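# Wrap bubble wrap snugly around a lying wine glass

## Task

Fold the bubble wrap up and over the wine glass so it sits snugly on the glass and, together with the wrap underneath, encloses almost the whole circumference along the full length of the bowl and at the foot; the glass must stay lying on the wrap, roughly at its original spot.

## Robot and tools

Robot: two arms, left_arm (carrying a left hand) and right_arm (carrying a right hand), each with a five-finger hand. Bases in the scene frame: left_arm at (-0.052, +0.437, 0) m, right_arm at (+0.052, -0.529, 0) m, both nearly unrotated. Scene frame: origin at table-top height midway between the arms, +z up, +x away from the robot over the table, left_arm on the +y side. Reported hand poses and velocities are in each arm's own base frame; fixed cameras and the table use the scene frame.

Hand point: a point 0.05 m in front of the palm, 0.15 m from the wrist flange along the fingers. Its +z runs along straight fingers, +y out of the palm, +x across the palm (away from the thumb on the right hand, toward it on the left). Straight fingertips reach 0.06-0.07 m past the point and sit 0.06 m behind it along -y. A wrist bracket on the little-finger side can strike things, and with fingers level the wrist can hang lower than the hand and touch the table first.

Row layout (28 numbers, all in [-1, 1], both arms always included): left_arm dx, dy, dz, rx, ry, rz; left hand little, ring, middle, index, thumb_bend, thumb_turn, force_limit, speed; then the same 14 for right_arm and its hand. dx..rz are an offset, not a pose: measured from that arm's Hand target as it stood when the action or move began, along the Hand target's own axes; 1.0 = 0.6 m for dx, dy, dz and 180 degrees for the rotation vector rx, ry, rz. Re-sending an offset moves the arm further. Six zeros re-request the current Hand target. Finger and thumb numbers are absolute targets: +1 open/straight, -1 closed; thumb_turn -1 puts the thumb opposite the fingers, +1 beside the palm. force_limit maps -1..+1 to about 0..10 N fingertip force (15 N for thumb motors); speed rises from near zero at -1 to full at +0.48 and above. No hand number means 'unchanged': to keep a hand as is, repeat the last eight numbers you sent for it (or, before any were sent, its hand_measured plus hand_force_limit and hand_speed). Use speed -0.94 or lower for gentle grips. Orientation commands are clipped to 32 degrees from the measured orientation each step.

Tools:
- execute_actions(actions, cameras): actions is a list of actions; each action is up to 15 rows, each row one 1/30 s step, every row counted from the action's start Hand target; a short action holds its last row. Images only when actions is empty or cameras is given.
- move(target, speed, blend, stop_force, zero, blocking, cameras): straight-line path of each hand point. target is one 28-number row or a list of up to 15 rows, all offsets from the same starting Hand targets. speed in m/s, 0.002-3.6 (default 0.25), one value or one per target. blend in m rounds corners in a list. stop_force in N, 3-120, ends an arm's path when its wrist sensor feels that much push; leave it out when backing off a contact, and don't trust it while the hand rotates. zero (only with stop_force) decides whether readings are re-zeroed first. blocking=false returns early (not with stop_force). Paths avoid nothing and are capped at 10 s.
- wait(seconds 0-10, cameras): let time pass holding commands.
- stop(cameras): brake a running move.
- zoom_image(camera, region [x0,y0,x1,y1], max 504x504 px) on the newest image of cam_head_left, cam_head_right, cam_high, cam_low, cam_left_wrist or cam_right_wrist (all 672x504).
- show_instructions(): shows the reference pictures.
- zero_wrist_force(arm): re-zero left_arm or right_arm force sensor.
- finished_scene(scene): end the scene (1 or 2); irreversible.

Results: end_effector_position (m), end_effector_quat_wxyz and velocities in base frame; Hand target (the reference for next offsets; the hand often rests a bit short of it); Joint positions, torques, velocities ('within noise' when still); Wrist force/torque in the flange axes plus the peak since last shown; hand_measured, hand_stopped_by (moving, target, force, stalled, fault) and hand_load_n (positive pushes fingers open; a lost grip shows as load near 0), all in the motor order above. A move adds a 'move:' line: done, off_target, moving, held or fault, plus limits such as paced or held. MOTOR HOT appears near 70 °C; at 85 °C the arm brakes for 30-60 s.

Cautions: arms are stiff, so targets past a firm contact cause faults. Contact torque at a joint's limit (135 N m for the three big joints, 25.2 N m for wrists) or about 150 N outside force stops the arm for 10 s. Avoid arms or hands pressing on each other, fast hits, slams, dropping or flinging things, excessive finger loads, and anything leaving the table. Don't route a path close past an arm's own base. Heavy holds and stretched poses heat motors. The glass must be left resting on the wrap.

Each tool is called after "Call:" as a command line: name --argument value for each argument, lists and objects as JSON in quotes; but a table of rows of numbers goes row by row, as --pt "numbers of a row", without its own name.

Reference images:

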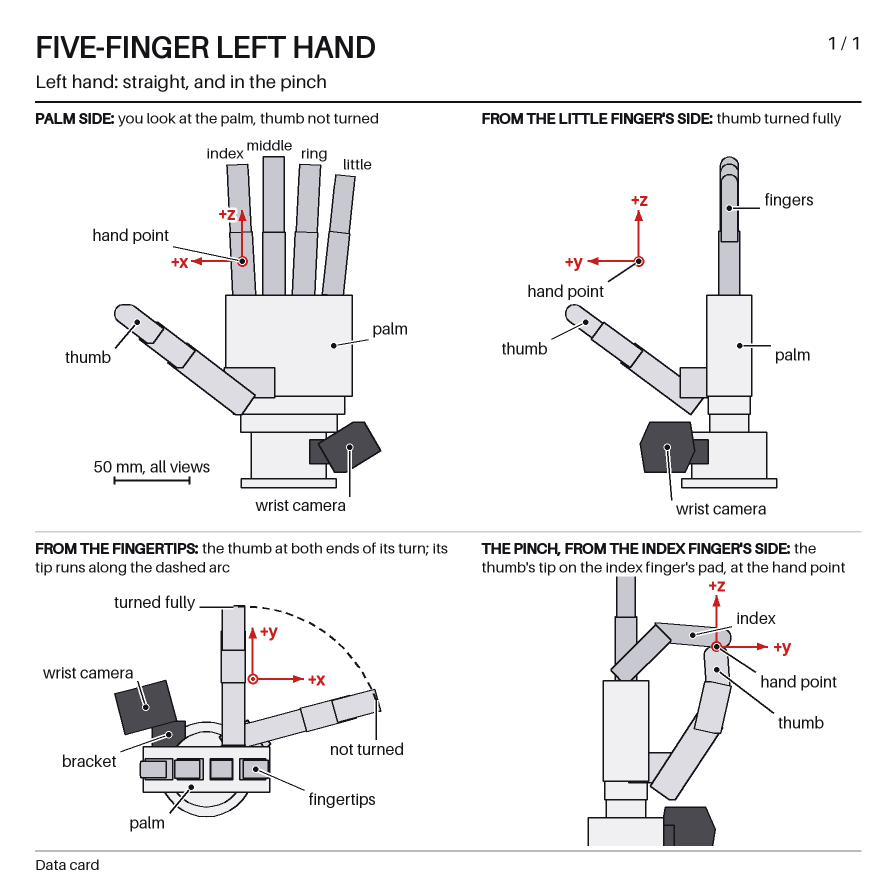

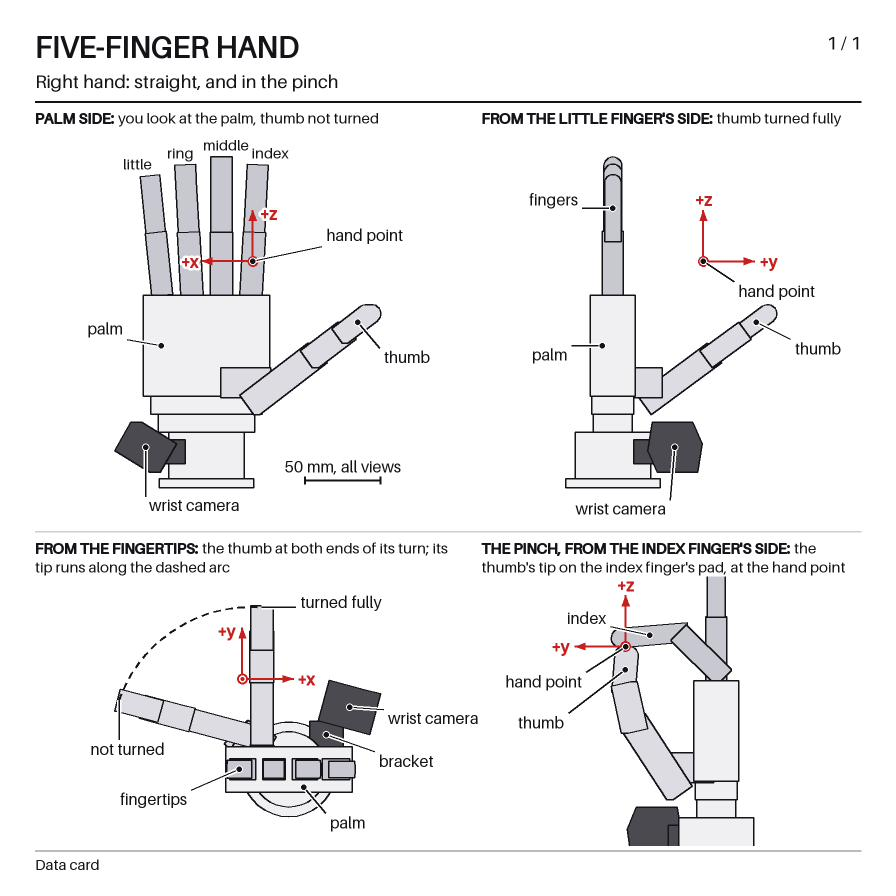

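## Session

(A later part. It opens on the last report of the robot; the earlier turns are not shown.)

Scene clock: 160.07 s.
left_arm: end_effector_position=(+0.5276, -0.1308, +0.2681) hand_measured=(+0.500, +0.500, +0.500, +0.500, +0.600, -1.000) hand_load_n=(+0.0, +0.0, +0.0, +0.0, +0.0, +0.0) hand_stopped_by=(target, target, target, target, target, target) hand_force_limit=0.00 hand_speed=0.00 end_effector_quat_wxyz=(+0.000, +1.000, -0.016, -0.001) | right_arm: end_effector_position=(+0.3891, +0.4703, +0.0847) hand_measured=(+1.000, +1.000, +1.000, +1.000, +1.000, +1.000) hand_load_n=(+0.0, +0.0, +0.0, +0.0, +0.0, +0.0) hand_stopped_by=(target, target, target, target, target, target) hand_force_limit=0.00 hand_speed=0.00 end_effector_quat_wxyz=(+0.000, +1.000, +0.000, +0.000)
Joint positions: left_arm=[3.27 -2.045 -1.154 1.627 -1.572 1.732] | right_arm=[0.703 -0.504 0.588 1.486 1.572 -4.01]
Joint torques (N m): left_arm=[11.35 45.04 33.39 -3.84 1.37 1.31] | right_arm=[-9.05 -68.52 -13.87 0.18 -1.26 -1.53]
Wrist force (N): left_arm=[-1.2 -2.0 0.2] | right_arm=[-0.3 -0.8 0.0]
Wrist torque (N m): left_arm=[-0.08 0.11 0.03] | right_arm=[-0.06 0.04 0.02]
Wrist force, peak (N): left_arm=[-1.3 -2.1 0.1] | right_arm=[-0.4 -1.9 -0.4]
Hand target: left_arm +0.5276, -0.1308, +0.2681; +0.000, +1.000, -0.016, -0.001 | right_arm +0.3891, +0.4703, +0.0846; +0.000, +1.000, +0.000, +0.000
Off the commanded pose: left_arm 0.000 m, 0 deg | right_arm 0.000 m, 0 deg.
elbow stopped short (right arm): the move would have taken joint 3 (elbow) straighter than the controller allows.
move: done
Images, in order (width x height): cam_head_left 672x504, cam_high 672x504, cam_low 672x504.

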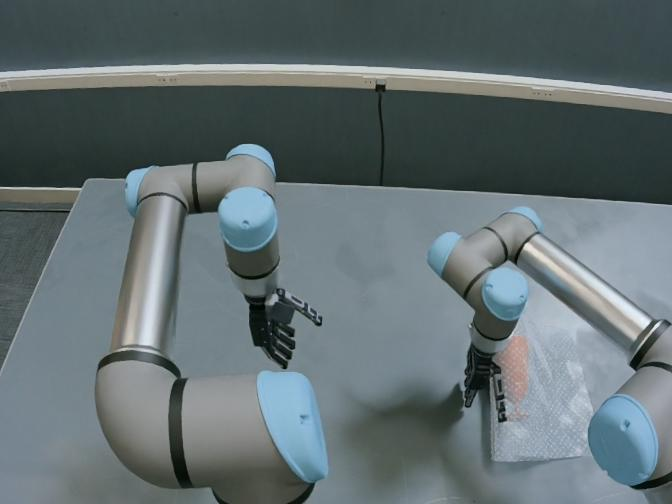

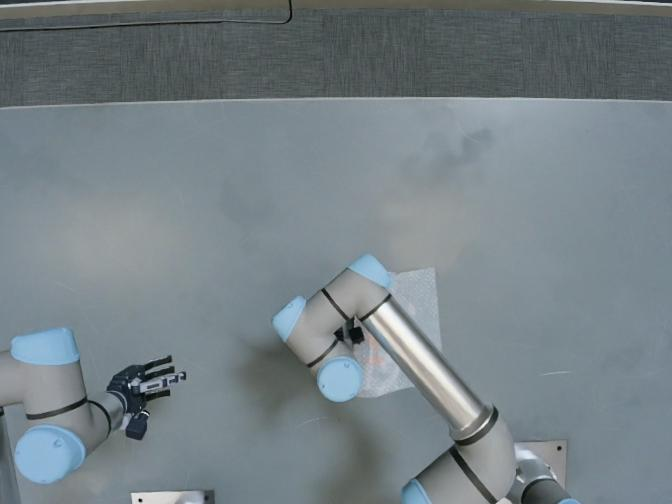

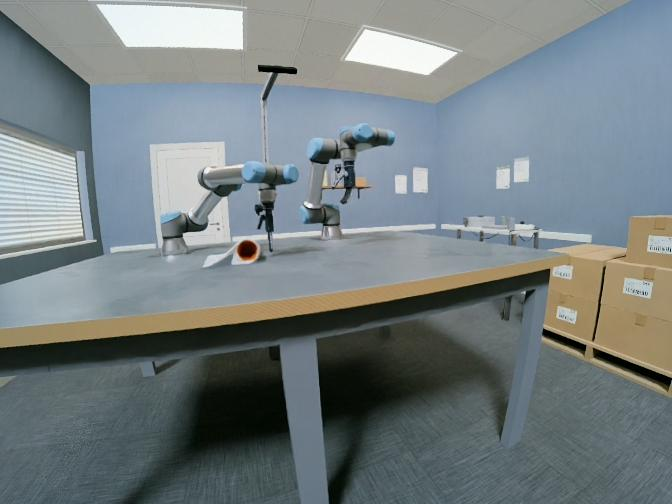

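Call:
move --pt "0 0 0 0 0 0 0.5 0.5 0.5 0.5 0.6 -1 0 0 0 0.02 0.006 0 0 0 1 1 1 1 1 1 0 0" --pt "0 0 0 0 0 0 0.5 0.5 0.5 0.5 0.6 -1 0 0 0 0.115 0.006 0 0 0 1 1 1 1 1 1 0 0" --speed 0.06 --blend '[0.01,0]' --cameras '["cam_high","cam_low","cam_head_left"]'

Call:
zoom_image --camera "cam_low" --region '[190, 200, 290, 280]'

Call:
zoom_image --camera "cam_head_left" --region '[430, 290, 640, 480]'

Scene clock: 162.10 s.
left_arm: end_effector_position=(+0.5276, -0.1308, +0.2681) hand_measured=(+0.500, +0.500, +0.500, +0.500, +0.600, -1.000) hand_load_n=(+0.0, +0.0, +0.0, +0.0, +0.0, +0.0) hand_stopped_by=(target, target, target, target, target, target) hand_force_limit=0.00 hand_speed=0.00 end_effector_quat_wxyz=(+0.000, +1.000, -0.016, -0.001) | right_arm: end_effector_position=(+0.3891, +0.4013, +0.0810) hand_measured=(+1.000, +1.000, +1.000, +1.000, +1.000, +1.000) hand_load_n=(+0.0, +0.0, +0.0, +0.0, +0.0, +0.0) hand_stopped_by=(target, target, target, target, target, target) hand_force_limit=0.00 hand_speed=0.00 end_effector_quat_wxyz=(+0.000, +1.000, +0.000, +0.000)
Joint positions: left_arm=[3.27 -2.045 -1.154 1.627 -1.572 1.732] | right_arm=[0.618 -0.683 0.939 1.314 1.572 -4.096]
Joint torques (N m): left_arm=[10.84 45.07 33.66 -3.85 1.52 1.54] | right_arm=[-9.44 -61.47 -12.5 0.21 -1.03 -1.68]
Wrist force (N): left_arm=[-1.2 -1.8 0.2] | right_arm=[-0.4 -1.2 -0.2]
Wrist torque (N m): left_arm=[-0.06 0.12 0.01] | right_arm=[-0.04 0.03 0.01]
Wrist force, peak (N): left_arm=[-1.3 -2.0 0.1] | right_arm=[-0.2 -1.2 -0.2]
Hand target: left_arm +0.5276, -0.1308, +0.2681; +0.000, +1.000, -0.016, -0.001 | right_arm +0.3891, +0.4013, +0.0810; +0.000, +1.000, +0.000, +0.000
Off the commanded pose: left_arm 0.000 m, 0 deg | right_arm 0.000 m, 0 deg.
move: done; blend cut to 0.0063 m at target 1
Images, in order (width x height): cam_head_left 672x504, cam_high 672x504, cam_low 672x504.

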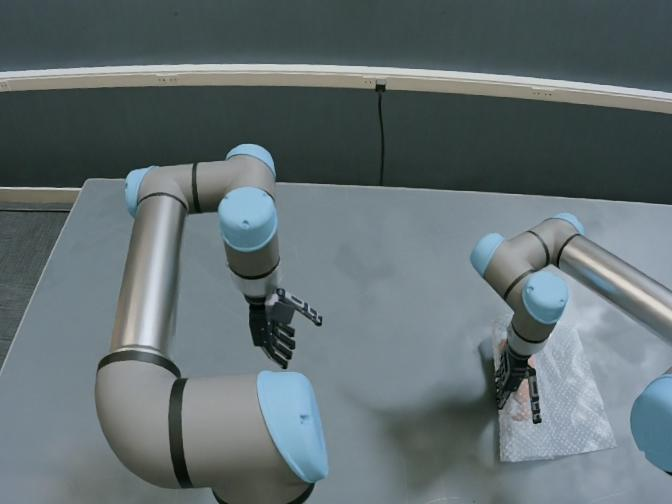

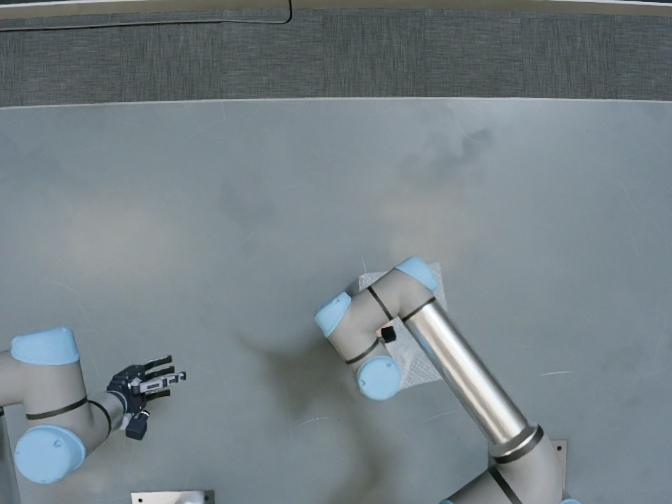

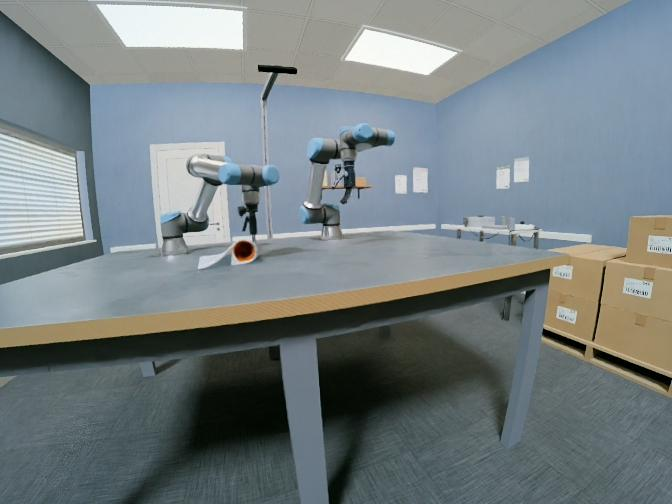

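Scaled by 5.040 from the camera's 672x504 image, which has a finer 960x720 frame.

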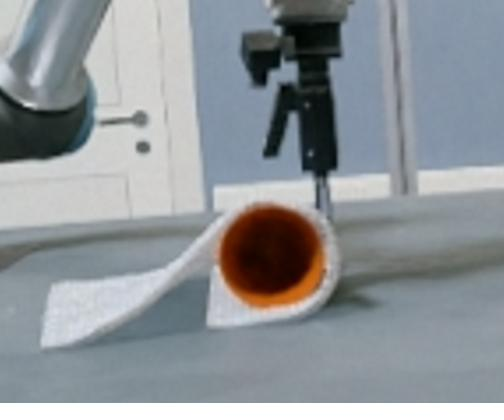

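Scaled by 2.400 from the camera's 672x504 image, which has a finer 960x720 frame.

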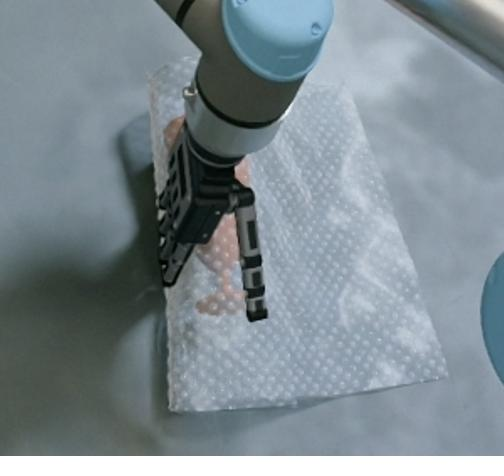

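Call:
move --pt "0 0 0 0 0 0 0.5 0.5 0.5 0.5 0.6 -1 0 0 0 -0.05 0 0 0 0 1 1 1 1 1 1 0 0" --pt "0 0 0 0 0 0 0.5 0.5 0.5 0.5 0.6 -1 0 0 0 -0.08 -0.4 0 0 0 1 1 1 1 1 1 0 0" --pt "0 0 0 0 0 0 0.5 0.5 0.5 0.5 0.6 -1 0 0 0 0.5 -0.4 0 0 0 1 1 1 1 1 1 0 0" --speed '[0.08,0.2,0.35]' --blend '[0.01,0.03,0]' --cameras '["cam_high","cam_low","cam_head_left"]'

Call:
zoom_image --camera "cam_low" --region '[190, 200, 290, 280]'

Call:
zoom_image --camera "cam_head_left" --region '[430, 290, 640, 480]'

Call:
zoom_image --camera "cam_high" --region '[320, 240, 480, 420]'

Scene clock: 168.13 s.
left_arm: end_effector_position=(+0.5276, -0.1308, +0.2681) hand_measured=(+0.500, +0.500, +0.500, +0.500, +0.600, -1.000) hand_load_n=(+0.0, +0.0, +0.0, +0.0, +0.0, +0.0) hand_stopped_by=(target, target, target, target, target, target) hand_force_limit=0.00 hand_speed=0.00 end_effector_quat_wxyz=(+0.000, +1.000, -0.016, -0.001) | right_arm: end_effector_position=(+0.3892, +0.1014, +0.3212) hand_measured=(+1.000, +1.000, +1.000, +1.000, +1.000, +1.000) hand_load_n=(+0.0, +0.0, +0.0, +0.0, +0.0, +0.0) hand_stopped_by=(target, target, target, target, target, target) hand_force_limit=0.00 hand_speed=0.00 end_effector_quat_wxyz=(+0.000, +1.000, +0.000, +0.000)
Joint positions: left_arm=[3.27 -2.045 -1.154 1.627 -1.572 1.732] | right_arm=[0.067 -1.242 1.225 1.587 1.571 -4.646]
Joint torques (N m): left_arm=[10.32 44.74 32.58 -3.62 1.55 1.28] | right_arm=[-9.5 -43.4 -13.16 0.37 -1.23 -1.17]
Wrist force (N): left_arm=[-1.2 -1.9 0.2] | right_arm=[-0.3 -0.7 0.3]
Wrist torque (N m): left_arm=[-0.07 0.12 0.02] | right_arm=[-0.04 0.02 0.05]
Wrist force, peak (N): left_arm=[-1.3 -2.1 0.1] | right_arm=[-0.8 -2.0 -1.0]
Hand target: left_arm +0.5276, -0.1308, +0.2681; +0.000, +1.000, -0.016, -0.001 | right_arm +0.3892, +0.1014, +0.3212; +0.000, +1.000, +0.000, +0.000
Off the commanded pose: left_arm 0.000 m, 0 deg | right_arm 0.000 m, 0 deg.
elbow stopped short (right arm): the move would have taken joint 3 (elbow) straighter than the controller allows.
move: done
Images, in order (width x height): cam_head_left 672x504, cam_high 672x504, cam_low 672x504.

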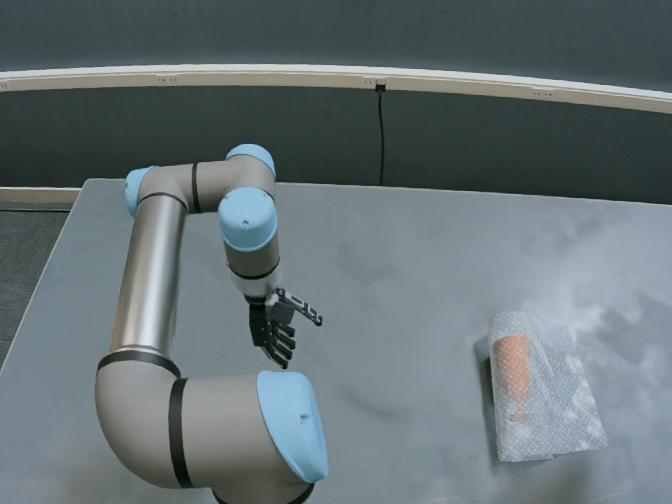

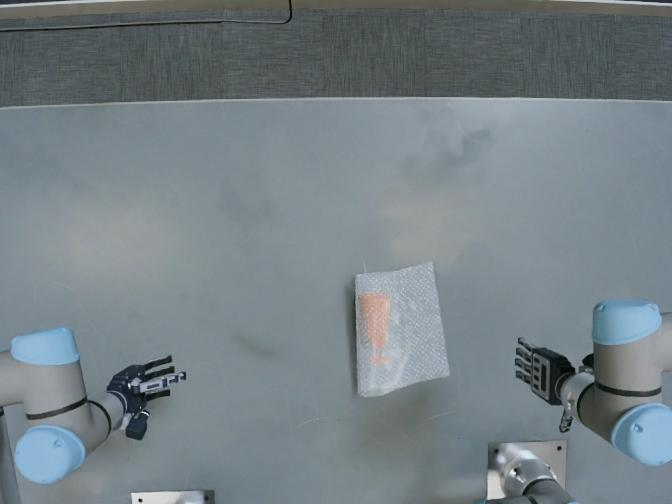

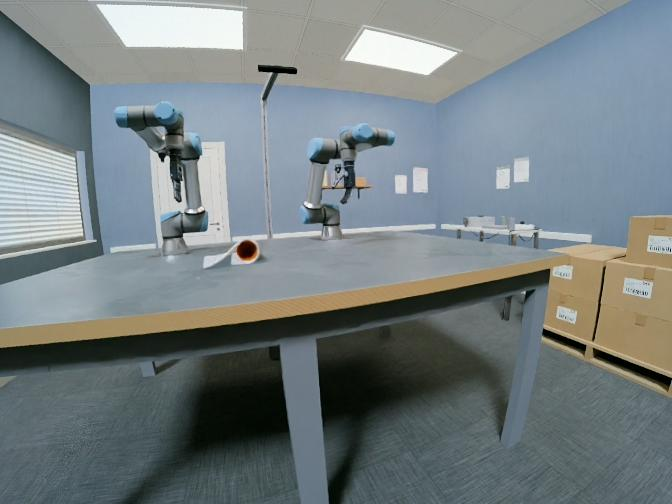

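Scaled by 5.040 from the camera's 672x504 image, which has a finer 960x720 frame.

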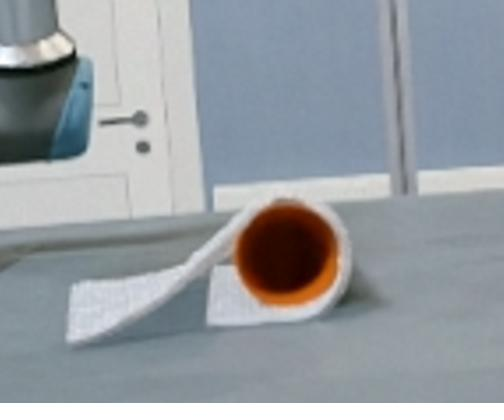

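Scaled by 2.400 from the camera's 672x504 image, which has a finer 960x720 frame.

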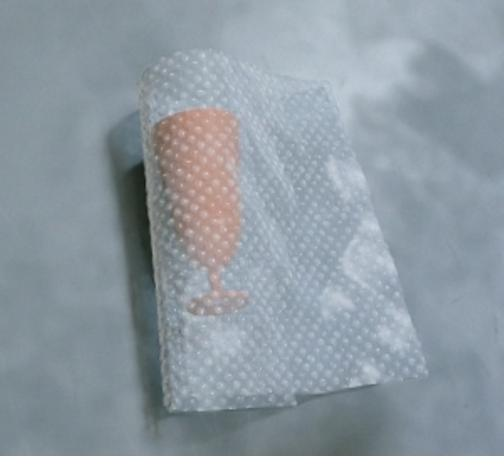

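Scaled by 2.800 from the camera's 672x504 image, which has a finer 960x720 frame.

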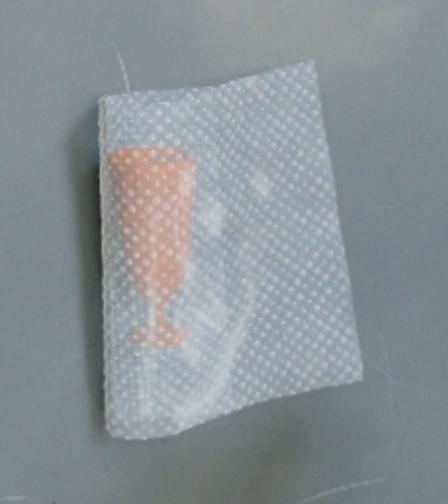

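Call:
finished_scene --scene 1

The scene is finished: the task was done.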